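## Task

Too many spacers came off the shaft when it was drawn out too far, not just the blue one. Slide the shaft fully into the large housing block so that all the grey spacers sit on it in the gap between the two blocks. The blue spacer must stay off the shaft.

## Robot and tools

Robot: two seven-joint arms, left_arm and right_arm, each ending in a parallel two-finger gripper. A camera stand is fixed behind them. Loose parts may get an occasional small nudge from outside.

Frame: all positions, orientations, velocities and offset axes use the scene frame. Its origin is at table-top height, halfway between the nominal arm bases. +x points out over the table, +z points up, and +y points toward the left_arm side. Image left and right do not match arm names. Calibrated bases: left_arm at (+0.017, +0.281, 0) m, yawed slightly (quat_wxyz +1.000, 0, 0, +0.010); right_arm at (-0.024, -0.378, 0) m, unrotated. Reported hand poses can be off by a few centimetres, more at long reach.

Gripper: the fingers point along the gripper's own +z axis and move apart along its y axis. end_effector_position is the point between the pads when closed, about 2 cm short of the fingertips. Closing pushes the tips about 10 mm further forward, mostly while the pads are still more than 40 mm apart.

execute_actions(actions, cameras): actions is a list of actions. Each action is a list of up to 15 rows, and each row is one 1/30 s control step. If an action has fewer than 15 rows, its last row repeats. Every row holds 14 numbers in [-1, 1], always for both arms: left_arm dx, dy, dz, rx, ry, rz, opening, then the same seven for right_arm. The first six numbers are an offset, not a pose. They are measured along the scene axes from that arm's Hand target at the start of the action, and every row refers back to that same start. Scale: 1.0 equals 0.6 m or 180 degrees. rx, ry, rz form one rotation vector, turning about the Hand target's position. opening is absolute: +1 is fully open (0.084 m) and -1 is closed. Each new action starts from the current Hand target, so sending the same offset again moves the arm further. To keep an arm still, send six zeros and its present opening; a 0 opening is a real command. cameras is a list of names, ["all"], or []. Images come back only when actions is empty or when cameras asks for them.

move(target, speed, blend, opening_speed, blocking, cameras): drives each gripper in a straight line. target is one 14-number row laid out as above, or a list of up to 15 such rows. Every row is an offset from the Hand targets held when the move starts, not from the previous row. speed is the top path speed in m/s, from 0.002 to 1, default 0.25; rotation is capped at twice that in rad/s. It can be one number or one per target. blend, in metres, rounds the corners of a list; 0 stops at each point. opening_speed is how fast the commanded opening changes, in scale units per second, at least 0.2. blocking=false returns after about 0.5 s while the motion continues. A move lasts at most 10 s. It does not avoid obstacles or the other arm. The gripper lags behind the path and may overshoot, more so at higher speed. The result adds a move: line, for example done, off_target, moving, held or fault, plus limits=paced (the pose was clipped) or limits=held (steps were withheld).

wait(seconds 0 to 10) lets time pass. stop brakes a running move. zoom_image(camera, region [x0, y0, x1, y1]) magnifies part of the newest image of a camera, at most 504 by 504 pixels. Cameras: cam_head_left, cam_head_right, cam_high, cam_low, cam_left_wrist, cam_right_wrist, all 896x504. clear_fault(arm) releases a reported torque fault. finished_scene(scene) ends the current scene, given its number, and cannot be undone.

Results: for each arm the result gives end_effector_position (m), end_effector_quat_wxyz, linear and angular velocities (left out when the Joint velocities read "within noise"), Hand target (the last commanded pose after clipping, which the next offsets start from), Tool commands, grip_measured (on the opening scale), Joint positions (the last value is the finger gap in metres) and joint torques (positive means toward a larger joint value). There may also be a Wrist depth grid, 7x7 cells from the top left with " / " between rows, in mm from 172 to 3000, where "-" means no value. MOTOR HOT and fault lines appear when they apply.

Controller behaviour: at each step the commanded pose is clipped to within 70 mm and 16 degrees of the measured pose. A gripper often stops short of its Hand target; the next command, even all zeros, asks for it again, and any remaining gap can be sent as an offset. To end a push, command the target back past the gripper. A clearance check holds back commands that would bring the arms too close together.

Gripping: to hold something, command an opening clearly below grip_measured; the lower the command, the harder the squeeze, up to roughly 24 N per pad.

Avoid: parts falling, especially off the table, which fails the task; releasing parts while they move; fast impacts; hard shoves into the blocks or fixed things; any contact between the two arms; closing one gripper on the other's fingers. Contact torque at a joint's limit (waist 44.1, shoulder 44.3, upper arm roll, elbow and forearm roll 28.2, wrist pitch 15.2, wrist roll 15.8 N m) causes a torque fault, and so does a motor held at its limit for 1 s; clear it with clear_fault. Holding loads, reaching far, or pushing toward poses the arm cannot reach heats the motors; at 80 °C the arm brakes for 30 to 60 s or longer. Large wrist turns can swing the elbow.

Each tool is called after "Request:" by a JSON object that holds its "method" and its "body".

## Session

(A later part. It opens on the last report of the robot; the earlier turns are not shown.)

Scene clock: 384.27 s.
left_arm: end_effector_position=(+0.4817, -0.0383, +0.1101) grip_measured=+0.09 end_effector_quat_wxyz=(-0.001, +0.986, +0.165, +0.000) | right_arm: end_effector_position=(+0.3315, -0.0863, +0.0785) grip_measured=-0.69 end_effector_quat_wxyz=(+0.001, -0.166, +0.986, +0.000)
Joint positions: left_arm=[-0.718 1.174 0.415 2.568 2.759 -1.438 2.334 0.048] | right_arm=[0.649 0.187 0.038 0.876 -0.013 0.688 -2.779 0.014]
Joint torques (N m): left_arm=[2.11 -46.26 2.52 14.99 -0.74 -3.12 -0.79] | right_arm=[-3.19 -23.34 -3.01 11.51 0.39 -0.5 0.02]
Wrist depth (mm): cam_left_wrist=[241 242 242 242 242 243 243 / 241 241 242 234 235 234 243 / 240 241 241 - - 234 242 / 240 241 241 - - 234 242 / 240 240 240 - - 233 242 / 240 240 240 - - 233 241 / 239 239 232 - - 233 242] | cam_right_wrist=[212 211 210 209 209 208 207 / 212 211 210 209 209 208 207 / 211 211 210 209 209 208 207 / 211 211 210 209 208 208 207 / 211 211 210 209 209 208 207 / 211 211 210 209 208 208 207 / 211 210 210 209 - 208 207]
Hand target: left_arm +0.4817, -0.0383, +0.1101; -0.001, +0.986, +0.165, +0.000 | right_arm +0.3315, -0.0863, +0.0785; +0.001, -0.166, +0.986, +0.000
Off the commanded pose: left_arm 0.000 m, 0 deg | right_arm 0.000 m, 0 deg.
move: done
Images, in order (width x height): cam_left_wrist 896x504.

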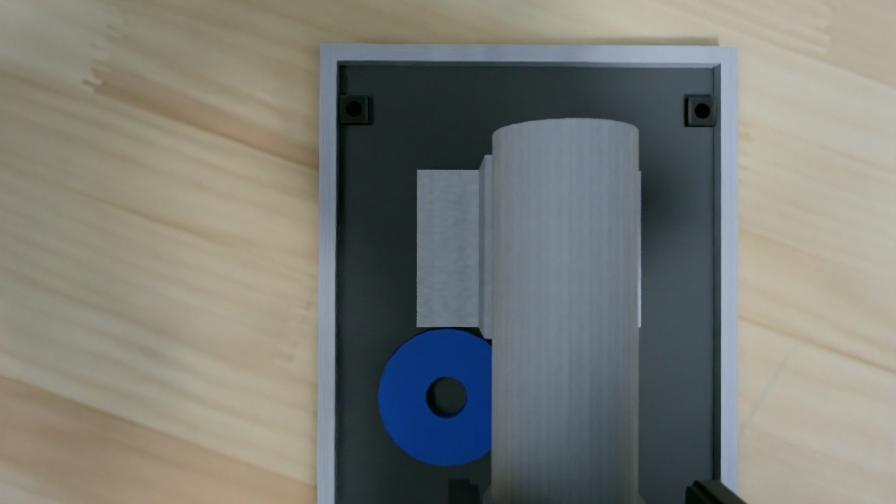

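Request:
{"method": "move", "body": {"target": [[-0.0028,0.0036,0,0,0,0,-0.35,0,0,0,0,0,0,-0.9]], "speed": 0.03, "cameras": ["cam_left_wrist"]}}

Request:
{"method": "zoom_image", "body": {"camera": "cam_left_wrist", "region": [400, 380, 760, 503]}}

Scene clock: 385.50 s.
left_arm: end_effector_position=(+0.4800, -0.0362, +0.1101) grip_measured=+0.09 end_effector_quat_wxyz=(-0.001, +0.986, +0.165, +0.000) | right_arm: end_effector_position=(+0.3315, -0.0863, +0.0785) grip_measured=-0.69 end_effector_quat_wxyz=(+0.001, -0.166, +0.986, +0.000)
Joint positions: left_arm=[-0.731 1.134 0.413 2.491 2.766 -1.405 2.347 0.048] | right_arm=[0.649 0.187 0.038 0.876 -0.013 0.688 -2.779 0.014]
Joint torques (N m): left_arm=[-2.74 -52.78 1.29 11.47 0.7 -1.66 0.89] | right_arm=[-3.08 -24.26 -3.22 11.51 0.53 -0.44 0.09]
Wrist depth (mm): cam_left_wrist=[241 242 242 242 242 243 243 / 241 241 242 233 235 235 243 / 241 241 241 233 - 234 243 / 241 241 241 233 - 234 242 / 240 241 241 233 - 233 242 / 240 240 240 226 - 233 242 / 240 240 240 233 - 233 241] | cam_right_wrist=[212 211 210 210 209 208 208 / 211 211 210 209 209 208 208 / 211 211 210 209 209 208 208 / 212 210 210 209 209 208 207 / 211 211 210 209 209 208 207 / 211 211 210 209 208 208 207 / 211 210 210 209 - 208 207]
Hand target: left_arm +0.4800, -0.0361, +0.1101; -0.001, +0.986, +0.165, +0.000 | right_arm +0.3315, -0.0863, +0.0785; +0.001, -0.166, +0.986, +0.000
Off the commanded pose: left_arm 0.000 m, 0 deg | right_arm 0.000 m, 0 deg.
move: done
Images, in order (width x height): cam_left_wrist 896x504.

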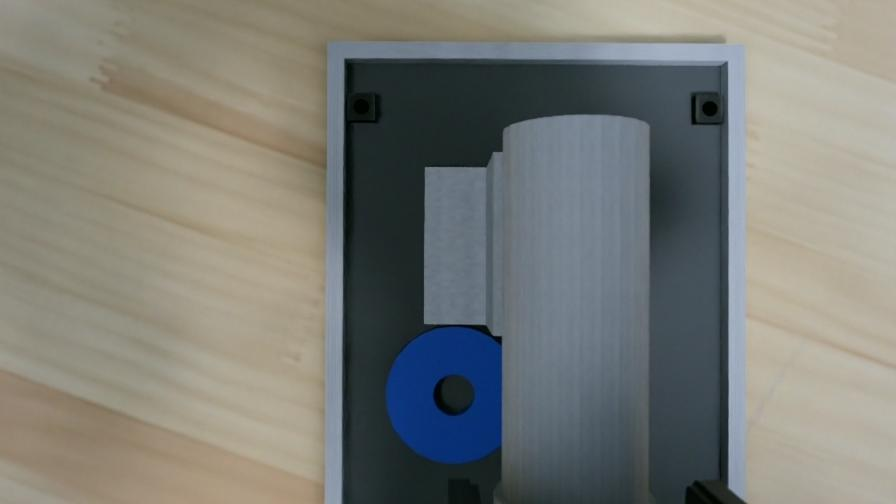

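Scaled by 1.400 from the camera's 896x504 image, which has a finer 1280x720 frame.

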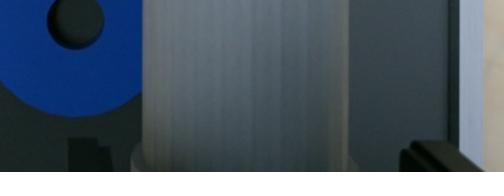

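Request:
{"method": "move", "body": {"target": [[0,0,-0.0492,0,0,0,-0.35,0,0,0,0,0,0,-0.9]], "speed": 0.03, "cameras": ["cam_left_wrist"]}}

Request:
{"method": "move", "body": {"target": [[0,0,0,0,0,0,-0.35,0.0095,0.0033,0,0,0,0,-0.9]], "speed": 0.02}}

Request:
{"method": "move", "body": {"target": [[0,0,0,0,0,0,-0.35,0.0063,0.0022,0,0,0,0,-0.9]], "speed": 0.02, "cameras": ["cam_right_wrist"]}}

Scene clock: 387.23 s.
left_arm: end_effector_position=(+0.4800, -0.0361, +0.0805) grip_measured=+0.09 end_effector_quat_wxyz=(-0.001, +0.986, +0.165, +0.000) | right_arm: end_effector_position=(+0.3315, -0.0863, +0.0785) grip_measured=-0.69 end_effector_quat_wxyz=(+0.001, -0.166, +0.986, +0.000)
Joint positions: left_arm=[-0.743 1.138 0.405 2.409 2.766 -1.323 2.361 0.048] | right_arm=[0.649 0.187 0.038 0.876 -0.013 0.688 -2.779 0.014]
Joint torques (N m): left_arm=[0.41 -44.04 3.25 7.11 0.99 -4.3 1.06] | right_arm=[-1.75 -24.19 -1.77 11.46 0.62 -1.69 0.12]
Wrist depth (mm): cam_left_wrist=[211 212 200 204 204 205 214 / 211 212 204 - - 205 213 / 211 212 204 - - 204 213 / 211 211 203 - - 204 213 / 211 211 203 - - 204 212 / 210 211 203 - - 204 212 / 210 210 203 - - 204 212] | cam_right_wrist=[212 211 210 209 209 208 208 / 212 211 210 209 209 208 207 / 212 211 210 210 209 208 207 / 211 211 210 209 209 208 207 / 211 210 210 209 208 208 207 / 211 211 210 209 209 208 207 / 211 210 210 209 - 208 207]
Hand target: left_arm +0.4800, -0.0361, +0.0806; -0.001, +0.986, +0.165, +0.000 | right_arm +0.3315, -0.0863, +0.0785; +0.001, -0.166, +0.986, +0.000
Off the commanded pose: left_arm 0.000 m, 0 deg | right_arm 0.000 m, 0 deg.
move: done
Images, in order (width x height): cam_left_wrist 896x504.

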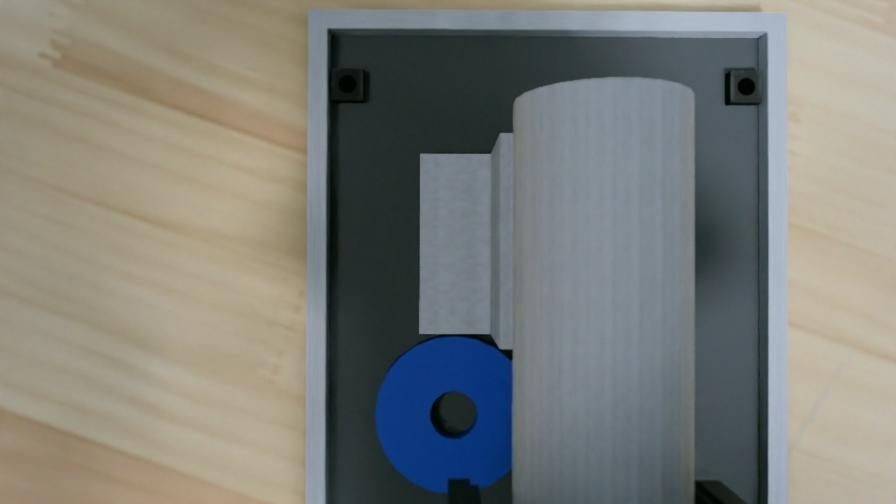

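Scene clock: 388.03 s.
left_arm: end_effector_position=(+0.4801, -0.0362, +0.0806) grip_measured=+0.09 end_effector_quat_wxyz=(-0.001, +0.986, +0.165, +0.001) | right_arm: end_effector_position=(+0.3371, -0.0843, +0.0785) grip_measured=-0.69 end_effector_quat_wxyz=(+0.001, -0.166, +0.986, +0.000)
Joint positions: left_arm=[-0.743 1.137 0.405 2.409 2.766 -1.323 2.361 0.048] | right_arm=[0.646 0.203 0.036 0.897 -0.013 0.694 -2.783 0.014]
Joint torques (N m): left_arm=[0.26 -44.84 2.66 6.56 2.12 -13.28 1.07] | right_arm=[-7.47 -22.58 -6.57 20.12 -1.71 -5.28 -0.12]
Wrist depth (mm): cam_left_wrist=[211 212 205 204 205 205 214 / 212 212 204 - - 205 214 / 211 211 204 - - 205 213 / 211 211 204 - - 205 213 / 211 211 203 - - 204 213 / 210 210 203 - - 204 212 / 210 211 203 - - 204 212] | cam_right_wrist=[212 211 210 209 209 208 207 / 211 211 210 209 208 208 207 / 211 210 210 209 208 208 207 / 211 210 210 209 208 207 207 / 211 210 210 209 208 207 207 / 211 210 209 209 208 207 207 / 211 210 209 209 - 207 207]
Hand target: left_arm +0.4800, -0.0361, +0.0806; -0.001, +0.986, +0.165, +0.000 | right_arm +0.3372, -0.0843, +0.0785; +0.001, -0.166, +0.986, +0.000
Off the commanded pose: left_arm 0.000 m, 0 deg | right_arm 0.000 m, 0 deg.
move: done

Scene clock: 388.80 s.
left_arm: end_effector_position=(+0.4801, -0.0362, +0.0806) grip_measured=+0.09 end_effector_quat_wxyz=(-0.001, +0.986, +0.165, +0.001) | right_arm: end_effector_position=(+0.3409, -0.0830, +0.0785) grip_measured=-0.69 end_effector_quat_wxyz=(+0.001, -0.166, +0.986, +0.000)
Joint positions: left_arm=[-0.743 1.137 0.405 2.409 2.766 -1.323 2.361 0.048] | right_arm=[0.645 0.213 0.035 0.912 -0.013 0.698 -2.786 0.014]
Joint torques (N m): left_arm=[0.56 -40.27 1.87 6.58 1.99 -13.33 0.94] | right_arm=[-7.82 -24.9 -6.48 21.4 -1.54 -5.34 -0.05]
Wrist depth (mm): cam_left_wrist=[212 212 204 205 205 205 214 / 211 212 204 - - 205 214 / 211 211 204 - - 205 213 / 211 211 204 - - 205 213 / 210 211 203 - - 204 213 / 210 211 203 - - 204 212 / 210 210 203 - - 204 213] | cam_right_wrist=[212 211 210 209 208 208 207 / 211 211 210 209 208 208 207 / 211 210 210 209 208 208 207 / 211 210 210 209 208 208 207 / 211 210 210 209 208 207 206 / 211 210 209 209 208 207 207 / 211 210 209 208 - 207 207]
Hand target: left_arm +0.4800, -0.0361, +0.0806; -0.001, +0.986, +0.165, +0.000 | right_arm +0.3409, -0.0830, +0.0785; +0.001, -0.166, +0.986, +0.000
Off the commanded pose: left_arm 0.000 m, 0 deg | right_arm 0.000 m, 0 deg.
move: done
Images, in order (width x height): cam_right_wrist 896x504.

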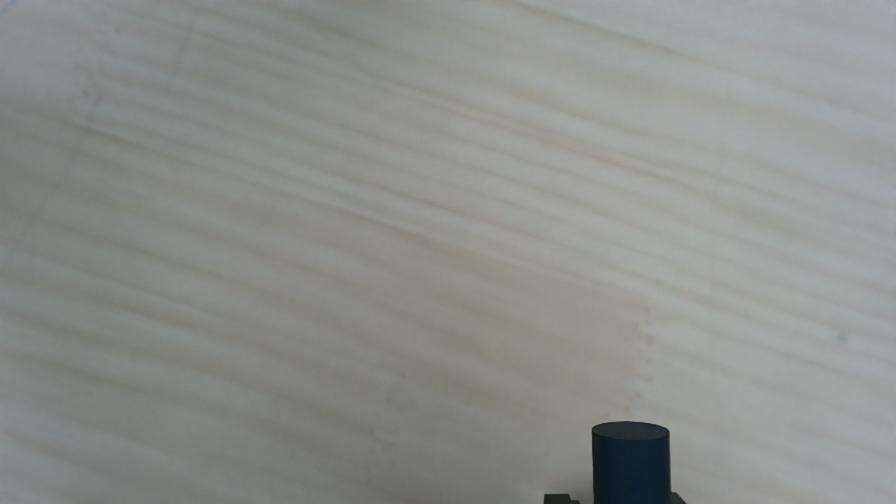

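Request:
{"method": "move", "body": {"target": [[0,0,-0.003,0,0,0,-0.35,0,0,0,0,0,0,-0.9]], "speed": 0.01}}

Request:
{"method": "move", "body": {"target": [[0,0,-0.003,0,0,0,-0.35,0,0,0,0,0,0,-0.9]], "speed": 0.01}}

Request:
{"method": "move", "body": {"target": [[0,0,0.009,0,0,0,-0.35,0,0,0,0,0,0,-0.9]], "speed": 0.01}}

Request:
{"method": "move", "body": {"target": [[0,0,0.003,0,0,0,-0.35,0,0,0,0,0,0,-0.9]], "speed": 0.01}}

Scene clock: 389.83 s.
left_arm: end_effector_position=(+0.4800, -0.0361, +0.0788) grip_measured=+0.09 end_effector_quat_wxyz=(-0.001, +0.986, +0.165, +0.000) | right_arm: end_effector_position=(+0.3410, -0.0829, +0.0786) grip_measured=-0.69 end_effector_quat_wxyz=(+0.001, -0.166, +0.986, +0.000)
Joint positions: left_arm=[-0.744 1.138 0.404 2.406 2.766 -1.319 2.362 0.048] | right_arm=[0.645 0.213 0.035 0.912 -0.013 0.698 -2.786 0.014]
Joint torques (N m): left_arm=[-2.61 -30.29 0.78 0.47 0.83 -11.03 1.48] | right_arm=[-5.76 -29.39 -4.95 17.89 -1.13 -4.56 -0.06]
Wrist depth (mm): cam_left_wrist=[211 211 199 203 204 204 213 / 210 210 203 - - 204 212 / 210 210 203 - - 203 212 / 209 210 202 - - 203 212 / 209 209 202 - - 203 212 / 209 209 202 - - 203 211 / 209 209 202 - - 202 211] | cam_right_wrist=[211 211 210 209 208 208 207 / 211 211 210 209 208 208 207 / 211 211 210 209 208 208 207 / 211 210 210 209 208 208 207 / 211 210 210 209 208 208 207 / 211 210 210 209 208 207 207 / 211 210 210 209 - 207 207]
Hand target: left_arm +0.4800, -0.0361, +0.0788; -0.001, +0.986, +0.165, +0.000 | right_arm +0.3409, -0.0830, +0.0785; +0.001, -0.166, +0.986, +0.000
Off the commanded pose: left_arm 0.000 m, 0 deg | right_arm 0.000 m, 0 deg.
move: done

Scene clock: 390.53 s.
left_arm: end_effector_position=(+0.4800, -0.0361, +0.0770) grip_measured=+0.09 end_effector_quat_wxyz=(-0.001, +0.986, +0.165, +0.000) | right_arm: end_effector_position=(+0.3410, -0.0829, +0.0786) grip_measured=-0.69 end_effector_quat_wxyz=(+0.001, -0.166, +0.986, +0.000)
Joint positions: left_arm=[-0.744 1.139 0.404 2.402 2.766 -1.315 2.362 0.048] | right_arm=[0.645 0.213 0.035 0.912 -0.013 0.698 -2.786 0.014]
Joint torques (N m): left_arm=[-2.72 -30.21 0.73 0.16 0.89 -10.68 1.42] | right_arm=[-4.81 -29.55 -4 15.55 -0.62 -2.89 0.01]
Wrist depth (mm): cam_left_wrist=[208 209 199 201 201 198 211 / 208 208 201 - - 202 210 / 208 208 201 - - 202 210 / 208 208 201 - - 201 210 / 208 207 200 - - 201 210 / 207 207 200 - - 201 209 / 207 207 200 - - 201 209] | cam_right_wrist=[212 211 210 209 209 208 207 / 211 211 210 209 209 208 207 / 211 210 210 209 208 208 207 / 211 210 210 209 208 208 207 / 211 210 210 209 208 208 207 / 211 210 210 209 208 208 207 / 211 210 209 209 - 208 207]
Hand target: left_arm +0.4800, -0.0361, +0.0770; -0.001, +0.986, +0.165, +0.000 | right_arm +0.3409, -0.0830, +0.0785; +0.001, -0.166, +0.986, +0.000
Off the commanded pose: left_arm 0.000 m, 0 deg | right_arm 0.000 m, 0 deg.
move: done

Scene clock: 391.37 s.
left_arm: end_effector_position=(+0.4800, -0.0361, +0.0823) grip_measured=+0.09 end_effector_quat_wxyz=(-0.001, +0.986, +0.165, +0.000) | right_arm: end_effector_position=(+0.3409, -0.0830, +0.0785) grip_measured=-0.69 end_effector_quat_wxyz=(+0.001, -0.166, +0.986, +0.000)
Joint positions: left_arm=[-0.743 1.136 0.405 2.413 2.766 -1.328 2.36 0.048] | right_arm=[0.645 0.213 0.035 0.912 -0.013 0.698 -2.786 0.014]
Joint torques (N m): left_arm=[0.62 -51.48 2.02 11.18 0.86 -12.2 -0.48] | right_arm=[-3.88 -29.12 -3.31 14.98 -0.42 -3.64 0.29]
Wrist depth (mm): cam_left_wrist=[213 214 214 206 206 207 215 / 213 213 206 - - 207 215 / 213 213 205 - - 206 215 / 213 212 205 - - 206 214 / 213 213 205 - - 206 214 / 212 212 205 - - 205 214 / 212 212 204 - - 205 214] | cam_right_wrist=[212 211 210 209 209 208 207 / 212 210 210 209 209 208 207 / 211 210 210 209 208 208 207 / 211 210 210 209 208 208 207 / 211 210 210 209 208 208 207 / 211 210 210 209 208 208 207 / 211 210 209 209 - 208 207]
Hand target: left_arm +0.4800, -0.0361, +0.0824; -0.001, +0.986, +0.165, +0.000 | right_arm +0.3409, -0.0830, +0.0785; +0.001, -0.166, +0.986, +0.000
Off the commanded pose: left_arm 0.000 m, 0 deg | right_arm 0.000 m, 0 deg.
move: done

Scene clock: 392.07 s.
left_arm: end_effector_position=(+0.4800, -0.0361, +0.0842) grip_measured=+0.09 end_effector_quat_wxyz=(-0.001, +0.986, +0.165, +0.000) | right_arm: end_effector_position=(+0.3409, -0.0830, +0.0785) grip_measured=-0.69 end_effector_quat_wxyz=(+0.001, -0.166, +0.986, +0.000)
Joint positions: left_arm=[-0.742 1.136 0.406 2.416 2.766 -1.332 2.36 0.048] | right_arm=[0.645 0.213 0.035 0.912 -0.013 0.698 -2.786 0.014]
Joint torques (N m): left_arm=[0.37 -54.31 1.98 12.55 0.72 -11.91 -0.55] | right_arm=[-3.39 -29.3 -3.05 15.41 -0.15 -4.03 0.31]
Wrist depth (mm): cam_left_wrist=[215 215 216 208 208 208 217 / 215 215 207 - - 208 217 / 215 215 207 - - 208 216 / 214 214 207 - - 208 216 / 214 214 207 - - 207 216 / 213 214 206 - - 207 215 / 214 214 206 - - 207 215] | cam_right_wrist=[212 211 210 209 208 208 207 / 212 211 210 209 209 208 207 / 211 211 210 209 208 208 207 / 211 210 210 209 208 208 207 / 211 210 210 209 208 208 207 / 211 210 210 209 208 207 207 / 211 210 209 209 - 207 207]
Hand target: left_arm +0.4800, -0.0361, +0.0842; -0.001, +0.986, +0.165, +0.000 | right_arm +0.3409, -0.0830, +0.0785; +0.001, -0.166, +0.986, +0.000
Off the commanded pose: left_arm 0.000 m, 0 deg | right_arm 0.000 m, 0 deg.
move: done

Request:
{"method": "move", "body": {"target": [[0,0,0,0,0,0,-0.35,-0.004,-0.0014,0,0,0,0,-0.9]], "speed": 0.02}}

Request:
{"method": "move", "body": {"target": [[0,0,-0.006,0,0,0,-0.35,0,0,0,0,0,0,-0.9]], "speed": 0.02}}

Request:
{"method": "move", "body": {"target": [[0,0,0,0,0,0,-0.35,0.0045,0.0016,0,0,0,0,-0.9]], "speed": 0.02}}

Scene clock: 393.63 s.
left_arm: end_effector_position=(+0.4799, -0.0362, +0.0842) grip_measured=+0.09 end_effector_quat_wxyz=(-0.001, +0.986, +0.165, +0.000) | right_arm: end_effector_position=(+0.3386, -0.0837, +0.0786) grip_measured=-0.69 end_effector_quat_wxyz=(+0.001, -0.166, +0.986, +0.000)
Joint positions: left_arm=[-0.742 1.136 0.406 2.417 2.766 -1.332 2.36 0.048] | right_arm=[0.646 0.207 0.035 0.903 -0.013 0.695 -2.784 0.014]
Joint torques (N m): left_arm=[2.49 -49.88 5.44 12.6 1.9 -4.24 -0.6] | right_arm=[2.16 -27.84 1.34 8.39 0.56 -0.16 1.12]
Wrist depth (mm): cam_left_wrist=[215 215 215 208 208 208 217 / 214 215 207 - - 208 216 / 215 215 207 - - 208 217 / 214 215 207 - - 208 216 / 214 214 207 - - 208 216 / 214 214 206 - - 207 216 / 214 214 206 - - 207 215] | cam_right_wrist=[212 211 210 210 209 208 207 / 212 211 210 209 209 208 207 / 212 211 210 209 209 208 208 / 211 211 210 209 209 208 207 / 212 211 210 209 208 208 207 / 211 211 210 210 209 208 207 / 211 210 210 210 - 208 207]
Hand target: left_arm +0.4800, -0.0361, +0.0842; -0.001, +0.986, +0.165, +0.000 | right_arm +0.3385, -0.0838, +0.0785; +0.001, -0.166, +0.986, +0.000
Off the commanded pose: left_arm 0.000 m, 0 deg | right_arm 0.000 m, 0 deg.
move: done

Scene clock: 394.33 s.
left_arm: end_effector_position=(+0.4800, -0.0362, +0.0806) grip_measured=+0.09 end_effector_quat_wxyz=(-0.001, +0.986, +0.165, +0.000) | right_arm: end_effector_position=(+0.3385, -0.0838, +0.0785) grip_measured=-0.69 end_effector_quat_wxyz=(+0.001, -0.166, +0.986, +0.000)
Joint positions: left_arm=[-0.743 1.137 0.405 2.409 2.766 -1.323 2.361 0.048] | right_arm=[0.646 0.207 0.035 0.903 -0.013 0.696 -2.784 0.014]
Joint torques (N m): left_arm=[-0.14 -40.46 3.16 7.22 0.87 -3.9 1.02] | right_arm=[0.83 -27.28 -0.22 9.96 0.44 -0.64 1.14]
Wrist depth (mm): cam_left_wrist=[212 212 200 204 205 205 214 / 212 212 204 - - 205 213 / 212 211 204 - - 205 213 / 211 211 204 - - 204 213 / 211 211 204 - - 204 213 / 211 211 203 - - 204 213 / 210 211 203 - - 204 212] | cam_right_wrist=[212 211 210 209 209 208 207 / 212 210 210 209 209 208 207 / 212 211 210 209 209 208 207 / 211 211 210 209 209 208 207 / 211 211 210 209 209 208 207 / 211 211 210 209 208 208 207 / 211 210 210 209 - 208 207]
Hand target: left_arm +0.4800, -0.0361, +0.0806; -0.001, +0.986, +0.165, +0.000 | right_arm +0.3385, -0.0838, +0.0785; +0.001, -0.166, +0.986, +0.000
Off the commanded pose: left_arm 0.000 m, 0 deg | right_arm 0.000 m, 0 deg.
move: done

Scene clock: 395.07 s.
left_arm: end_effector_position=(+0.4801, -0.0362, +0.0805) grip_measured=+0.09 end_effector_quat_wxyz=(-0.001, +0.986, +0.165, +0.001) | right_arm: end_effector_position=(+0.3411, -0.0829, +0.0785) grip_measured=-0.69 end_effector_quat_wxyz=(+0.000, -0.166, +0.986, +0.000)
Joint positions: left_arm=[-0.743 1.137 0.405 2.409 2.766 -1.323 2.361 0.048] | right_arm=[0.644 0.214 0.035 0.913 -0.013 0.699 -2.786 0.014]
Joint torques (N m): left_arm=[-0.29 -44.22 1.43 8.06 0.87 -8.87 1.06] | right_arm=[-6.4 -24.56 -5.54 18.3 -1.08 -3.87 -0.19]
Wrist depth (mm): cam_left_wrist=[212 212 204 205 205 205 214 / 212 212 204 - - 205 213 / 211 211 204 - - 205 213 / 211 211 204 - - 204 213 / 211 211 204 - - 204 212 / 210 211 203 - - 204 212 / 210 210 203 - - 204 212] | cam_right_wrist=[212 211 210 209 209 208 207 / 211 211 210 209 209 208 207 / 211 210 210 209 208 208 207 / 211 210 210 209 208 208 207 / 211 210 210 209 208 208 207 / 211 210 210 209 208 207 207 / 211 210 209 209 - 207 207]
Hand target: left_arm +0.4800, -0.0361, +0.0806; -0.001, +0.986, +0.165, +0.000 | right_arm +0.3412, -0.0828, +0.0785; +0.001, -0.166, +0.986, +0.000
Off the commanded pose: left_arm 0.000 m, 0 deg | right_arm 0.000 m, 0 deg.
move: done

Request:
{"method": "move", "body": {"target": [[0,0,0,0,0,0,-0.35,-0.004,-0.0014,0,0,0,0,-0.9],[-0.0008,0.0024,0,0,0,0,-0.35,-0.004,-0.0014,0,0,0,0,-0.9],[-0.0008,0.0024,0,0,0,0,-0.35,0.0008,0.0003,0,0,0,0,-0.9]], "speed": 0.02}}

Request:
{"method": "move", "body": {"target": [[0,0,0,0,0,0,-0.35,-0.004,-0.0014,0,0,0,0,-0.9],[0.0016,-0.0048,0,0,0,0,-0.35,-0.004,-0.0014,0,0,0,0,-0.9],[0.0016,-0.0048,0,0,0,0,-0.35,0.0008,0.0003,0,0,0,0,-0.9]], "speed": 0.02}}

Request:
{"method": "move", "body": {"target": [[0,0,0,0,0,0,-0.35,-0.004,-0.0014,0,0,0,0,-0.9],[-0.0008,0.0024,0.0035,0,0,0,-0.35,-0.004,-0.0014,0,0,0,0,-0.9],[-0.0008,0.0024,0.0035,0,0,0,-0.35,0.0008,0.0003,0,0,0,0,-0.9]], "speed": 0.02}}

Request:
{"method": "move", "body": {"target": [[0,0,0,0,0,0,-0.35,-0.004,-0.0014,0,0,0,0,-0.9],[0,0,-0.007,0,0,0,-0.35,-0.004,-0.0014,0,0,0,0,-0.9],[0,0,-0.007,0,0,0,-0.35,0.0008,0.0003,0,0,0,0,-0.9]], "speed": 0.02, "cameras": ["cam_right_wrist"]}}

Scene clock: 396.83 s.
left_arm: end_effector_position=(+0.4799, -0.0348, +0.0806) grip_measured=+0.09 end_effector_quat_wxyz=(-0.001, +0.986, +0.165, +0.001) | right_arm: end_effector_position=(+0.3415, -0.0828, +0.0784) grip_measured=-0.69 end_effector_quat_wxyz=(+0.000, -0.166, +0.986, -0.001)
Joint positions: left_arm=[-0.745 1.125 0.404 2.387 2.768 -1.312 2.366 0.048] | right_arm=[0.644 0.215 0.035 0.915 -0.013 0.7 -2.787 0.014]
Joint torques (N m): left_arm=[5.75 -40.73 7.22 -0.96 5.12 -14.71 1.46] | right_arm=[-6.77 -24.9 -5.48 21.08 -0.36 -6.05 -0.02]
Wrist depth (mm): cam_left_wrist=[212 212 205 205 205 206 214 / 212 212 204 - - 205 214 / 211 211 204 - - 205 214 / 211 211 204 - - 205 213 / 211 211 204 - - 205 213 / 210 211 203 - - 204 213 / 210 210 203 - - 204 213] | cam_right_wrist=[212 211 210 209 209 208 207 / 211 211 210 209 208 208 207 / 211 210 210 209 208 208 207 / 211 210 210 209 208 208 207 / 211 210 210 209 208 207 207 / 211 210 209 209 208 207 206 / 210 210 209 209 - 207 206]
Hand target: left_arm +0.4795, -0.0347, +0.0806; -0.001, +0.986, +0.165, +0.000 | right_arm +0.3417, -0.0827, +0.0785; +0.001, -0.166, +0.986, +0.000
Off the commanded pose: left_arm 0.000 m, 0 deg | right_arm 0.000 m, 0 deg.
move: done

Scene clock: 398.20 s.
left_arm: end_effector_position=(+0.4807, -0.0375, +0.0806) grip_measured=+0.09 end_effector_quat_wxyz=(-0.001, +0.986, +0.165, +0.001) | right_arm: end_effector_position=(+0.3420, -0.0825, +0.0784) grip_measured=-0.69 end_effector_quat_wxyz=(+0.000, -0.166, +0.986, -0.001)
Joint positions: left_arm=[-0.74 1.15 0.405 2.433 2.765 -1.333 2.356 0.048] | right_arm=[0.644 0.217 0.034 0.917 -0.013 0.7 -2.787 0.014]
Joint torques (N m): left_arm=[-7.35 -44.44 -2.96 13.95 -2.56 -7.36 -0.76] | right_arm=[-7.41 -25.06 -6.44 18.92 -0.95 -4.21 -0.28]
Wrist depth (mm): cam_left_wrist=[212 212 204 205 205 205 213 / 212 212 204 - - 205 213 / 212 211 204 - - 205 213 / 211 211 204 - - 204 213 / 211 211 203 - - 204 212 / 211 211 203 - - 204 212 / 210 210 203 - - 204 212] | cam_right_wrist=[211 211 210 210 209 208 207 / 211 211 210 209 209 208 207 / 211 210 210 209 208 208 207 / 211 210 210 209 208 208 207 / 211 210 210 209 208 207 207 / 211 210 210 209 208 207 207 / 211 210 209 209 - 207 206]
Hand target: left_arm +0.4805, -0.0376, +0.0806; -0.001, +0.986, +0.165, +0.000 | right_arm +0.3422, -0.0825, +0.0785; +0.001, -0.166, +0.986, +0.000
Off the commanded pose: left_arm 0.000 m, 0 deg | right_arm 0.000 m, 0 deg.
move: done

Scene clock: 399.53 s.
left_arm: end_effector_position=(+0.4802, -0.0361, +0.0827) grip_measured=+0.09 end_effector_quat_wxyz=(-0.001, +0.986, +0.165, +0.001) | right_arm: end_effector_position=(+0.3424, -0.0824, +0.0784) grip_measured=-0.69 end_effector_quat_wxyz=(+0.000, -0.166, +0.986, -0.001)
Joint positions: left_arm=[-0.742 1.136 0.405 2.414 2.767 -1.328 2.36 0.048] | right_arm=[0.644 0.218 0.034 0.919 -0.013 0.701 -2.787 0.014]
Joint torques (N m): left_arm=[-3.18 -49.64 -1.34 6.61 -0.72 -13.02 1.19] | right_arm=[-8.16 -27.23 -7.34 22.44 -1.25 -6.23 -0.07]
Wrist depth (mm): cam_left_wrist=[214 214 214 207 207 207 215 / 214 214 206 - - 207 216 / 213 213 206 - - 207 215 / 213 213 206 - - 207 215 / 213 213 205 - - 206 215 / 213 213 205 - - 206 215 / 212 212 205 - - 206 214] | cam_right_wrist=[212 211 210 209 208 208 207 / 211 211 210 209 208 208 207 / 211 210 210 209 208 207 207 / 211 210 210 209 208 207 207 / 211 210 209 209 208 207 206 / 211 210 209 209 208 207 206 / 210 210 209 208 - 207 206]
Hand target: left_arm +0.4800, -0.0361, +0.0827; -0.001, +0.986, +0.165, +0.000 | right_arm +0.3427, -0.0823, +0.0785; +0.001, -0.166, +0.986, +0.000
Off the commanded pose: left_arm 0.000 m, 0 deg | right_arm 0.000 m, 0 deg.
move: done

Scene clock: 400.97 s.
left_arm: end_effector_position=(+0.4802, -0.0361, +0.0784) grip_measured=+0.09 end_effector_quat_wxyz=(-0.001, +0.986, +0.165, +0.001) | right_arm: end_effector_position=(+0.3429, -0.0822, +0.0784) grip_measured=-0.69 end_effector_quat_wxyz=(+0.000, -0.166, +0.986, -0.001)
Joint positions: left_arm=[-0.743 1.138 0.404 2.405 2.766 -1.318 2.362 0.048] | right_arm=[0.644 0.22 0.034 0.921 -0.013 0.701 -2.788 0.014]
Joint torques (N m): left_arm=[-4.52 -41.56 -2 4.59 -0.89 -11.38 1.16] | right_arm=[-7.65 -24.86 -6.71 20.62 -0.97 -5.75 0.02]
Wrist depth (mm): cam_left_wrist=[210 210 203 203 203 203 212 / 210 210 203 - - 203 211 / 209 210 202 - - 203 211 / 209 209 202 - - 203 211 / 209 209 202 - - 203 211 / 208 209 201 - - 202 210 / 208 209 201 - - 202 210] | cam_right_wrist=[211 211 210 209 209 208 207 / 211 210 210 209 209 208 207 / 211 210 210 209 208 207 207 / 211 210 210 209 208 207 207 / 211 210 209 209 208 207 207 / 211 210 209 209 208 207 206 / 211 210 209 209 - 207 206]
Hand target: left_arm +0.4800, -0.0361, +0.0785; -0.001, +0.986, +0.165, +0.000 | right_arm +0.3432, -0.0821, +0.0785; +0.001, -0.166, +0.986, +0.000
Off the commanded pose: left_arm 0.000 m, 0 deg | right_arm 0.000 m, 0 deg.
move: done
Images, in order (width x height): cam_right_wrist 896x504.

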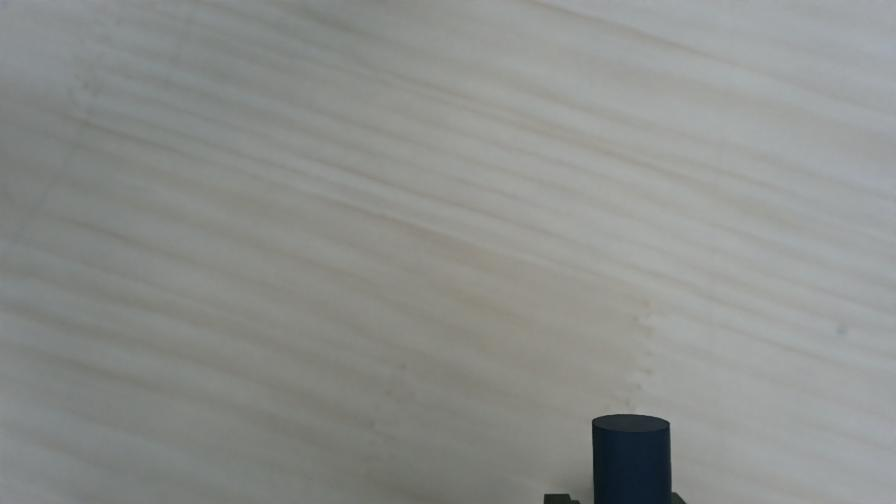

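Request:
{"method": "move", "body": {"target": [[0,0,0.0035,0,0,0,-0.35,0,0,0,0,0,0,-1],[-0.0006,0.0016,0.0035,0,0,0,-0.35,0,0,0,0,0,0,-1],[0.0006,-0.0016,0.0035,0,0,0,-0.35,0,0,0,0,0,0,-1],[0,0,0.0055,0,0,0,-0.35,0,0,0,0,0,0,-1],[0,0,0.0015,0,0,0,-0.35,0,0,0,0,0,0,-1],[0,0,0.0035,0,0,0,-0.35,0,0,0,0,0,0,-1],[0,0,0.0035,0,0,0,-0.35,0.0047,0.0016,0,0,0,0,-1]], "speed": 0.02, "blend": 0.0003, "cameras": ["cam_right_wrist"]}}

Scene clock: 405.03 s.
left_arm: end_effector_position=(+0.4801, -0.0362, +0.0806) grip_measured=+0.09 end_effector_quat_wxyz=(-0.001, +0.986, +0.165, +0.000) | right_arm: end_effector_position=(+0.3460, -0.0811, +0.0785) grip_measured=-0.69 end_effector_quat_wxyz=(+0.001, -0.166, +0.986, +0.000)
Joint positions: left_arm=[-0.743 1.137 0.404 2.409 2.767 -1.323 2.361 0.048] | right_arm=[0.642 0.227 0.033 0.932 -0.014 0.704 -2.79 0.014]
Joint torques (N m): left_arm=[-8.1 -45.61 -2.27 4.82 -0.29 -13.24 1.23] | right_arm=[-8.17 -26.16 -7.09 20.76 -1.64 -4.99 -0.1]
Wrist depth (mm): cam_left_wrist=[212 212 205 205 205 205 214 / 212 212 204 - - 205 214 / 211 212 204 - - 205 213 / 211 211 204 - - 205 213 / 211 211 203 - - 204 213 / 211 211 203 - - 204 212 / 210 210 203 - - 204 213] | cam_right_wrist=[211 210 210 209 208 208 207 / 211 210 210 209 208 208 207 / 211 211 210 209 208 207 207 / 211 210 210 209 208 208 207 / 211 210 210 209 208 207 207 / 211 210 210 209 208 207 207 / 211 210 209 209 - 207 207]
Hand target: left_arm +0.4800, -0.0361, +0.0806; -0.001, +0.986, +0.165, +0.000 | right_arm +0.3460, -0.0812, +0.0785; +0.001, -0.166, +0.986, +0.000
Off the commanded pose: left_arm 0.000 m, 0 deg | right_arm 0.000 m, 0 deg.
move: done; blend cut to 0 m at target 1
Images, in order (width x height): cam_right_wrist 896x504.

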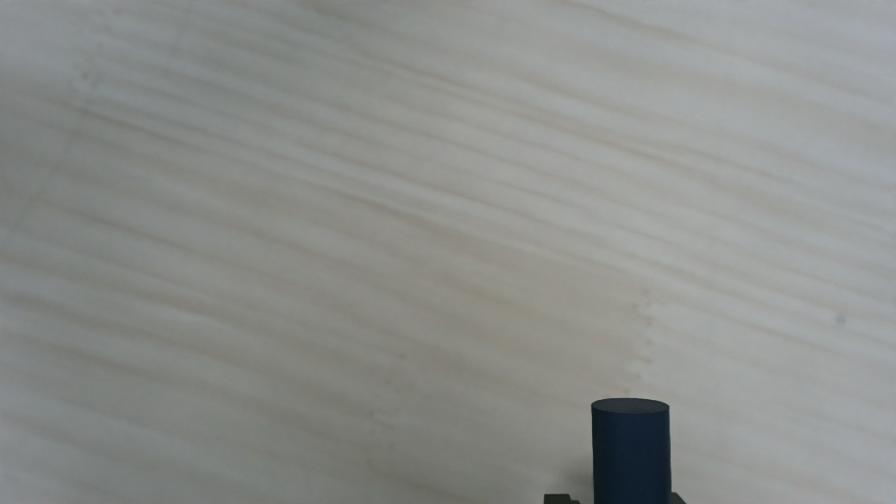

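Request:
{"method": "move", "body": {"target": [[0,0,0,0,0,0,-0.35,-0.006,-0.0021,0,0,0,0,-0.9],[0,0,0.0065,0,0,0,-0.35,-0.006,-0.0021,0,0,0,0,-0.9],[0,0,0.0065,0,0,0,-0.35,-0.0004,-0.0001,0,0,0,0,-0.9]], "speed": 0.02}}

Request:
{"method": "move", "body": {"target": [[0,0,0,0,0,0,-0.35,-0.004,-0.0014,0,0,0,0,-0.9],[0,0,-0.005,0,0,0,-0.35,-0.004,-0.0014,0,0,0,0,-0.9],[0,0,-0.005,0,0,0,-0.35,0,0,0,0,0,0,-0.9]], "speed": 0.02}}

Request:
{"method": "move", "body": {"target": [[0,0,0,0,0,0,-0.35,-0.004,-0.0014,0,0,0,0,-0.9],[0,0,-0.0085,0,0,0,-0.35,-0.004,-0.0014,0,0,0,0,-0.9],[0,0,-0.0085,0,0,0,-0.35,0,0,0,0,0,0,-0.9]], "speed": 0.02}}

Scene clock: 407.13 s.
left_arm: end_effector_position=(+0.4802, -0.0361, +0.0846) grip_measured=+0.09 end_effector_quat_wxyz=(-0.001, +0.986, +0.165, +0.001) end_effector_velocity=(-0.005, -0.001, +0.001) end_effector_angular_velocity=(+0.003, +0.015, -0.005) | right_arm: end_effector_position=(+0.3456, -0.0813, +0.0785) grip_measured=-0.69 end_effector_quat_wxyz=(+0.000, -0.166, +0.986, +0.000) end_effector_velocity=(+0.008, +0.002, +0.004) end_effector_angular_velocity=(+0.013, -0.017, -0.007)
Joint positions: left_arm=[-0.742 1.135 0.405 2.417 2.767 -1.333 2.359 0.048] | right_arm=[0.643 0.227 0.033 0.931 -0.013 0.704 -2.79 0.014]
Joint velocities: left_arm=[-0.003 0 -0.004 0 -0.001 -0.013 0.001 0] | right_arm=[-0.004 0.001 -0.004 0.009 0 -0.012 -0.001 0]
Joint torques (N m): left_arm=[0.21 -42.54 2.48 9.44 0.57 -7.83 -0.52] | right_arm=[-3.65 -25.71 -2.85 14.73 -0.67 -3.27 -0.07]
Wrist depth (mm): cam_left_wrist=[216 216 216 209 209 209 218 / 215 216 208 208 - 209 217 / 215 215 208 - - 209 217 / 215 215 207 - - 208 217 / 215 215 207 - - 208 216 / 214 215 207 - - 208 216 / 214 215 207 - - 207 216] | cam_right_wrist=[211 211 210 209 209 208 207 / 211 210 210 209 209 208 207 / 211 210 210 209 208 208 207 / 211 211 209 209 208 207 207 / 211 210 209 209 208 207 207 / 211 210 209 209 208 207 207 / 211 210 209 209 - 207 206]
Hand target: left_arm +0.4800, -0.0361, +0.0845; -0.001, +0.986, +0.165, +0.000 | right_arm +0.3457, -0.0812, +0.0785; +0.001, -0.166, +0.986, +0.000
Off the commanded pose: left_arm 0.000 m, 0 deg | right_arm 0.000 m, 0 deg.
move: done

Scene clock: 408.47 s.
left_arm: end_effector_position=(+0.4802, -0.0361, +0.0814) grip_measured=+0.09 end_effector_quat_wxyz=(-0.001, +0.986, +0.165, +0.001) | right_arm: end_effector_position=(+0.3455, -0.0813, +0.0784) grip_measured=-0.69 end_effector_quat_wxyz=(+0.000, -0.166, +0.986, -0.001)
Joint positions: left_arm=[-0.743 1.137 0.405 2.411 2.767 -1.325 2.36 0.048] | right_arm=[0.643 0.227 0.033 0.931 -0.013 0.704 -2.79 0.014]
Joint torques (N m): left_arm=[-2.41 -44.48 -0.34 6.37 0.28 -9.95 1.19] | right_arm=[-7.39 -24.4 -6.3 19.08 -0.53 -5.13 -0.08]
Wrist depth (mm): cam_left_wrist=[213 213 205 206 206 206 215 / 212 213 205 - - 206 214 / 212 212 205 - - 206 214 / 212 212 205 - - 205 214 / 212 212 205 - - 205 213 / 211 211 204 - - 205 213 / 211 211 204 - - 205 213] | cam_right_wrist=[212 211 210 209 209 208 207 / 212 211 210 209 208 208 207 / 211 210 210 209 208 208 207 / 211 210 210 209 208 208 207 / 211 210 210 209 208 207 206 / 211 210 209 209 208 207 207 / 211 210 209 209 - 207 206]
Hand target: left_arm +0.4800, -0.0361, +0.0815; -0.001, +0.986, +0.165, +0.000 | right_arm +0.3457, -0.0812, +0.0785; +0.001, -0.166, +0.986, +0.000
Off the commanded pose: left_arm 0.000 m, 0 deg | right_arm 0.000 m, 0 deg.
move: done

Scene clock: 409.90 s.
left_arm: end_effector_position=(+0.4802, -0.0361, +0.0763) grip_measured=+0.09 end_effector_quat_wxyz=(-0.001, +0.986, +0.165, +0.001) | right_arm: end_effector_position=(+0.3455, -0.0813, +0.0784) grip_measured=-0.69 end_effector_quat_wxyz=(+0.000, -0.166, +0.986, -0.001)
Joint positions: left_arm=[-0.744 1.14 0.403 2.401 2.766 -1.313 2.362 0.048] | right_arm=[0.643 0.227 0.033 0.931 -0.013 0.704 -2.79 0.014]
Joint torques (N m): left_arm=[-1.29 -43.84 -0.2 6.48 0.11 -9.4 1.05] | right_arm=[-7.38 -24.15 -6.06 19.23 -0.77 -4.6 -0.09]
Wrist depth (mm): cam_left_wrist=[208 208 198 200 201 197 210 / 207 208 200 - - 201 209 / 207 207 200 - - 201 209 / 206 207 199 - - 200 209 / 207 207 199 - - 200 209 / 206 207 199 - - 200 208 / 206 206 199 - - 200 208] | cam_right_wrist=[212 211 210 209 208 208 207 / 211 211 210 209 209 208 207 / 211 210 210 209 208 208 207 / 211 210 210 209 208 207 207 / 211 210 210 209 208 207 207 / 211 210 210 209 208 207 207 / 211 210 209 209 - 207 207]
Hand target: left_arm +0.4800, -0.0361, +0.0764; -0.001, +0.986, +0.165, +0.000 | right_arm +0.3457, -0.0812, +0.0785; +0.001, -0.166, +0.986, +0.000
Off the commanded pose: left_arm 0.000 m, 0 deg | right_arm 0.000 m, 0 deg.
move: done

Request:
{"method": "move", "body": {"target": [[0,0,0,0,0,0,-0.35,-0.004,-0.0014,0,0,0,0,-0.9],[0,0,0.0165,0,0,0,-0.35,-0.004,-0.0014,0,0,0,0,-0.9],[0,0,0.0165,0,0,0,-0.35,0,0,0,0,0,0,-0.9]], "speed": 0.02}}

Request:
{"method": "move", "body": {"target": [[0,0,0,0,0,0,-0.35,-0.004,-0.0014,0,0,0,0,-0.9],[0,0,-0.0025,0,0,0,-0.35,-0.004,-0.0014,0,0,0,0,-0.9],[0,0,-0.0025,0,0,0,-0.35,0.0016,0.0005,0,0,0,0,-0.9]], "speed": 0.02, "cameras": ["cam_right_wrist"]}}

Scene clock: 411.90 s.
left_arm: end_effector_position=(+0.4803, -0.0361, +0.0864) grip_measured=+0.09 end_effector_quat_wxyz=(-0.001, +0.986, +0.165, +0.001) | right_arm: end_effector_position=(+0.3455, -0.0813, +0.0784) grip_measured=-0.69 end_effector_quat_wxyz=(+0.000, -0.166, +0.986, -0.001)
Joint positions: left_arm=[-0.741 1.134 0.406 2.421 2.767 -1.337 2.359 0.048] | right_arm=[0.643 0.227 0.033 0.931 -0.013 0.704 -2.79 0.014]
Joint torques (N m): left_arm=[-2 -42.21 0.05 9.54 0.37 -10.78 -0.49] | right_arm=[-7.28 -25.43 -6.27 19.53 -0.41 -4.97 -0.16]
Wrist depth (mm): cam_left_wrist=[218 218 218 211 211 211 220 / 217 218 210 211 - 211 220 / 217 217 210 - - 210 219 / 217 217 209 - - 210 219 / 216 217 209 - - 210 218 / 216 216 209 - - 210 218 / 216 216 209 - - 209 218] | cam_right_wrist=[211 211 210 209 209 208 207 / 211 211 210 209 208 208 207 / 211 210 210 209 208 208 207 / 211 210 210 209 208 207 207 / 211 210 210 209 208 207 207 / 211 210 209 209 208 207 207 / 211 210 209 209 - 207 206]
Hand target: left_arm +0.4800, -0.0361, +0.0863; -0.001, +0.986, +0.165, +0.000 | right_arm +0.3457, -0.0812, +0.0785; +0.001, -0.166, +0.986, +0.000
Off the commanded pose: left_arm 0.000 m, 0 deg | right_arm 0.000 m, 0 deg.
move: done

Scene clock: 413.20 s.
left_arm: end_effector_position=(+0.4801, -0.0361, +0.0847) grip_measured=+0.09 end_effector_quat_wxyz=(-0.001, +0.986, +0.165, +0.000) | right_arm: end_effector_position=(+0.3467, -0.0809, +0.0785) grip_measured=-0.69 end_effector_quat_wxyz=(+0.001, -0.166, +0.986, +0.000)
Joint positions: left_arm=[-0.742 1.135 0.405 2.418 2.767 -1.333 2.359 0.048] | right_arm=[0.642 0.229 0.033 0.935 -0.013 0.705 -2.79 0.014]
Joint torques (N m): left_arm=[0.31 -44.45 2.48 7.15 1.51 -6.63 0.99] | right_arm=[-5.41 -24.09 -4.27 15.79 -0.6 -2.18 -0.03]
Wrist depth (mm): cam_left_wrist=[216 216 216 209 209 209 218 / 216 216 208 - - 209 217 / 215 216 208 - - 209 217 / 215 215 208 - - 209 217 / 215 215 207 - - 208 217 / 214 215 207 - - 208 216 / 214 215 207 - - 208 216] | cam_right_wrist=[212 211 210 209 209 208 207 / 211 211 210 209 209 208 207 / 211 210 210 209 208 208 207 / 211 210 210 209 208 208 207 / 211 210 210 209 208 208 207 / 211 210 210 209 208 208 207 / 211 210 209 209 - 207 207]
Hand target: left_arm +0.4800, -0.0361, +0.0848; -0.001, +0.986, +0.165, +0.000 | right_arm +0.3467, -0.0809, +0.0785; +0.001, -0.166, +0.986, +0.000
Off the commanded pose: left_arm 0.000 m, 0 deg | right_arm 0.000 m, 0 deg.
move: done
Images, in order (width x height): cam_right_wrist 896x504.

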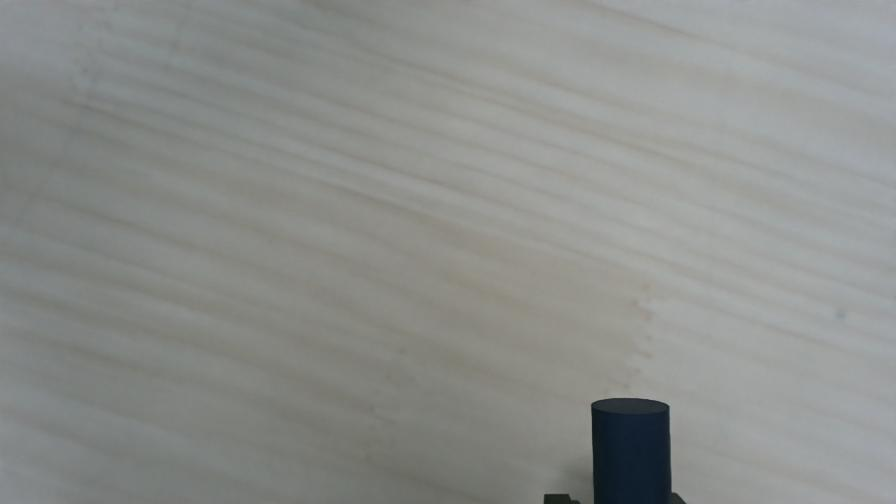

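Request:
{"method": "move", "body": {"target": [[0,0,0,0,0,0,-0.35,0.0032,0.0011,0,0,0,0,-0.9]], "speed": 0.02, "cameras": ["cam_right_wrist"]}}

Scene clock: 414.03 s.
left_arm: end_effector_position=(+0.4800, -0.0361, +0.0848) grip_measured=+0.09 end_effector_quat_wxyz=(-0.001, +0.986, +0.165, +0.000) | right_arm: end_effector_position=(+0.3486, -0.0803, +0.0785) grip_measured=-0.69 end_effector_quat_wxyz=(+0.001, -0.166, +0.986, +0.000)
Joint positions: left_arm=[-0.742 1.135 0.405 2.418 2.767 -1.334 2.359 0.048] | right_arm=[0.641 0.234 0.032 0.942 -0.014 0.707 -2.792 0.014]
Joint torques (N m): left_arm=[-0.34 -47.31 2.15 7.34 1.36 -7.33 0.97] | right_arm=[-5.24 -24.37 -4.26 15.6 -1.11 -2.3 -0.03]
Wrist depth (mm): cam_left_wrist=[216 216 216 209 209 209 218 / 216 216 208 - - 209 217 / 215 216 208 - - 209 217 / 216 215 208 - - 209 217 / 215 215 208 - - 208 217 / 214 215 207 - - 208 217 / 215 215 207 - - 208 216] | cam_right_wrist=[211 211 210 209 209 208 207 / 212 211 210 209 209 208 207 / 211 211 210 209 208 208 207 / 211 211 210 209 208 208 207 / 211 211 210 209 208 208 207 / 211 210 210 209 208 207 207 / 211 210 210 209 - 207 207]
Hand target: left_arm +0.4800, -0.0361, +0.0848; -0.001, +0.986, +0.165, +0.000 | right_arm +0.3486, -0.0803, +0.0785; +0.001, -0.166, +0.986, +0.000
Off the commanded pose: left_arm 0.000 m, 0 deg | right_arm 0.000 m, 0 deg.
move: done
Images, in order (width x height): cam_right_wrist 896x504.

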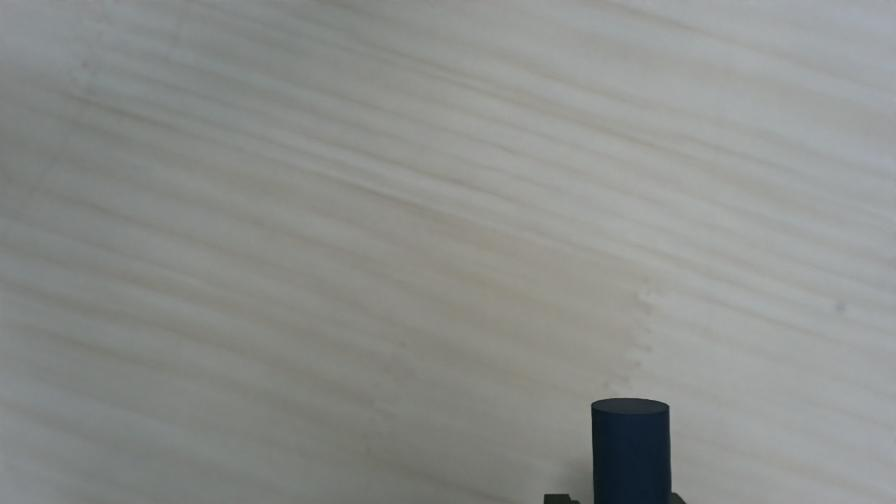

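Request:
{"method": "move", "body": {"target": [[0,0,0,0,0,0,-0.35,0.0063,0.0022,0,0,0,0,-0.9]], "speed": 0.02}}

Request:
{"method": "move", "body": {"target": [[0,0,0,0,0,0,-0.35,0.0063,0.0022,0,0,0,0,-0.9]], "speed": 0.02, "cameras": ["cam_right_wrist"]}}

Scene clock: 418.23 s.
left_arm: end_effector_position=(+0.4800, -0.0361, +0.0848) grip_measured=+0.09 end_effector_quat_wxyz=(-0.001, +0.986, +0.165, +0.000) | right_arm: end_effector_position=(+0.3524, -0.0789, +0.0785) grip_measured=-0.69 end_effector_quat_wxyz=(+0.001, -0.166, +0.986, +0.000)
Joint positions: left_arm=[-0.742 1.135 0.405 2.418 2.767 -1.334 2.359 0.048] | right_arm=[0.64 0.245 0.031 0.957 -0.014 0.712 -2.795 0.014]
Joint torques (N m): left_arm=[-1.53 -46.78 2.09 8.66 0.87 -6.94 0.94] | right_arm=[-5.25 -24.34 -4.29 15.82 -1.21 -2.13 0.02]
Wrist depth (mm): cam_left_wrist=[216 216 216 209 209 209 218 / 216 216 208 - - 209 218 / 215 216 208 - - 209 217 / 215 215 208 - - 209 217 / 215 215 207 - - 208 217 / 214 215 207 - - 208 217 / 214 215 207 - - 208 216] | cam_right_wrist=[212 211 210 209 209 208 207 / 212 211 210 209 208 208 207 / 211 211 210 209 209 208 207 / 211 210 210 209 208 208 207 / 211 210 210 209 208 208 207 / 211 210 210 209 208 208 207 / 211 210 210 209 - 208 207]
Hand target: left_arm +0.4800, -0.0361, +0.0848; -0.001, +0.986, +0.165, +0.000 | right_arm +0.3524, -0.0789, +0.0785; +0.001, -0.166, +0.986, +0.000
Off the commanded pose: left_arm 0.000 m, 0 deg | right_arm 0.000 m, 0 deg.
move: done

Scene clock: 419.00 s.
left_arm: end_effector_position=(+0.4800, -0.0361, +0.0848) grip_measured=+0.09 end_effector_quat_wxyz=(-0.001, +0.986, +0.165, +0.000) | right_arm: end_effector_position=(+0.3562, -0.0776, +0.0785) grip_measured=-0.69 end_effector_quat_wxyz=(+0.001, -0.166, +0.986, +0.000)
Joint positions: left_arm=[-0.742 1.135 0.405 2.418 2.767 -1.334 2.359 0.048] | right_arm=[0.638 0.255 0.03 0.972 -0.014 0.716 -2.797 0.014]
Joint torques (N m): left_arm=[-1.44 -45.89 2.14 8.9 0.72 -6.69 0.97] | right_arm=[-5.12 -24.52 -4.33 15.69 -1.05 -2.1 -0.01]
Wrist depth (mm): cam_left_wrist=[216 216 216 209 209 209 218 / 216 216 209 - - 209 218 / 215 216 208 - - 209 218 / 215 215 208 - - 209 217 / 215 215 207 - - 208 217 / 215 215 207 - - 208 216 / 214 215 207 - - 208 216] | cam_right_wrist=[211 211 210 210 208 208 207 / 211 211 210 209 208 208 207 / 211 211 210 209 209 208 207 / 211 211 210 209 209 208 207 / 211 211 209 209 208 208 207 / 211 210 210 209 208 207 207 / 211 210 210 209 - 207 207]
Hand target: left_arm +0.4800, -0.0361, +0.0848; -0.001, +0.986, +0.165, +0.000 | right_arm +0.3562, -0.0776, +0.0785; +0.001, -0.166, +0.986, +0.000
Off the commanded pose: left_arm 0.000 m, 0 deg | right_arm 0.000 m, 0 deg.
move: done
Images, in order (width x height): cam_right_wrist 896x504.

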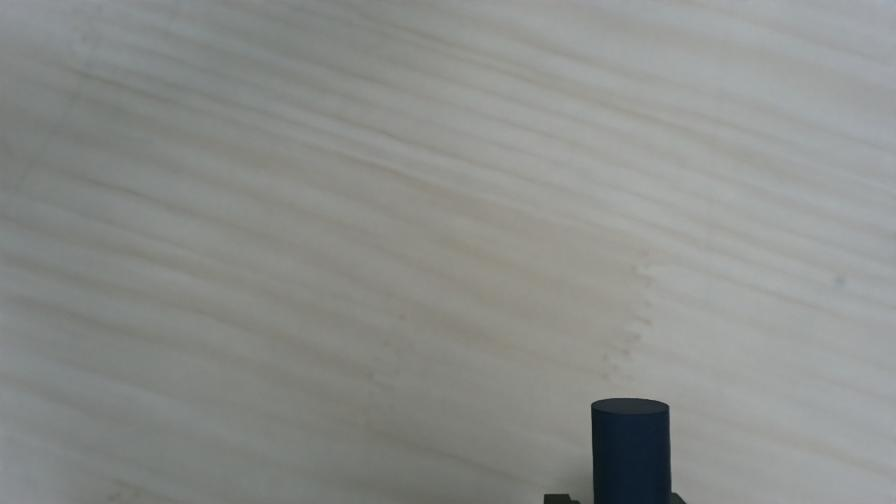

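Request:
{"method": "move", "body": {"target": [[0,0,0,0,0,0,0.3,0,0,0,0,0,0,-0.9]], "opening_speed": 0.5}}

Request:
{"method": "move", "body": {"target": [[0,0,0.19,0,0,0,0.3,0,0,0,0,0,0,-0.9]], "speed": 0.1, "cameras": ["cam_left_wrist"]}}

Request:
{"method": "zoom_image", "body": {"camera": "cam_left_wrist", "region": [400, 300, 740, 503]}}

Scene clock: 420.83 s.
left_arm: end_effector_position=(+0.4800, -0.0361, +0.0847) grip_measured=+0.29 end_effector_quat_wxyz=(-0.001, +0.986, +0.165, +0.000) | right_arm: end_effector_position=(+0.3562, -0.0776, +0.0785) grip_measured=-0.69 end_effector_quat_wxyz=(+0.001, -0.166, +0.986, +0.000)
Joint positions: left_arm=[-0.742 1.135 0.405 2.418 2.767 -1.334 2.359 0.056] | right_arm=[0.638 0.255 0.03 0.972 -0.014 0.716 -2.797 0.014]
Joint torques (N m): left_arm=[-1.42 -49.34 2.94 14.39 -0.12 -1.63 0.88] | right_arm=[-2.67 -25.11 -1.98 10.64 -0.66 -0.99 -0.07]
Wrist depth (mm): cam_left_wrist=[216 216 216 209 209 209 217 / 215 216 208 - - 209 217 / 215 216 208 - - 209 217 / 215 215 208 - - 208 216 / 215 215 207 - - 208 217 / 215 215 207 - - 208 216 / 214 214 207 - - 208 216] | cam_right_wrist=[212 211 210 209 209 208 207 / 212 211 210 209 209 208 207 / 211 211 210 209 209 208 207 / 211 211 210 209 208 208 207 / 211 210 210 209 208 208 207 / 211 210 210 209 209 208 207 / 211 210 210 209 - 208 207]
Hand target: left_arm +0.4800, -0.0361, +0.0848; -0.001, +0.986, +0.165, +0.000 | right_arm +0.3562, -0.0776, +0.0785; +0.001, -0.166, +0.986, +0.000
Off the commanded pose: left_arm 0.000 m, 0 deg | right_arm 0.000 m, 0 deg.
move: done

Scene clock: 422.70 s.
left_arm: end_effector_position=(+0.4792, -0.0356, +0.1985) grip_measured=+0.29 end_effector_quat_wxyz=(+0.019, +0.986, +0.165, +0.021) | right_arm: end_effector_position=(+0.3562, -0.0776, +0.0785) grip_measured=-0.69 end_effector_quat_wxyz=(+0.001, -0.166, +0.986, +0.000)
Joint positions: left_arm=[-0.702 1.103 0.478 2.707 2.712 -1.589 2.323 0.056] | right_arm=[0.638 0.255 0.03 0.972 -0.014 0.716 -2.797 0.014]
Joint torques (N m): left_arm=[-2.8 -44.85 2.14 11.32 -0.76 -2.93 0.89] | right_arm=[0.12 -26.75 -1.19 10.22 -1.39 -0.66 0.3]
Wrist depth (mm): cam_left_wrist=[327 329 333 337 341 344 347 / 324 328 331 334 337 342 346 / 322 326 328 324 328 340 345 / 320 325 327 317 327 338 343 / 319 323 325 314 325 336 341 / 319 321 323 313 324 335 339 / 317 320 322 237 237 333 337] | cam_right_wrist=[212 211 210 209 209 208 207 / 211 211 210 209 209 208 207 / 211 211 210 209 209 208 207 / 211 211 210 209 209 208 207 / 211 210 210 209 208 208 207 / 211 211 210 209 208 208 207 / 211 210 210 209 - 208 207]
Hand target: left_arm +0.4800, -0.0361, +0.1988; -0.001, +0.986, +0.165, +0.000 | right_arm +0.3562, -0.0776, +0.0785; +0.001, -0.166, +0.986, +0.000
Off the commanded pose: left_arm 0.001 m, 3 deg | right_arm 0.000 m, 0 deg.
elbow stopped short (left arm): the move would have taken joint 4 (elbow) straighter than the controller allows.
move: off_target (left_arm)
Images, in order (width x height): cam_left_wrist 896x504.

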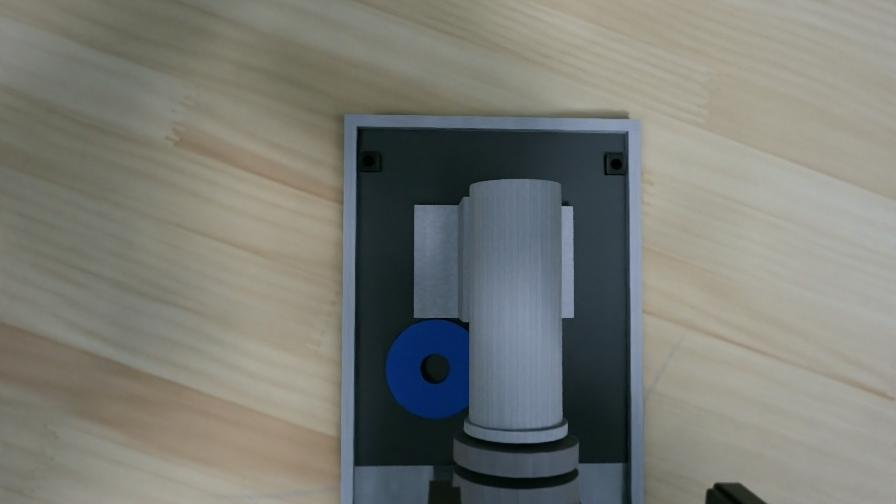

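Scaled by 1.482 from the camera's 896x504 image, which has a finer 1280x720 frame.

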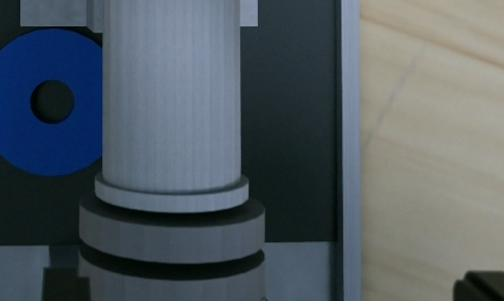

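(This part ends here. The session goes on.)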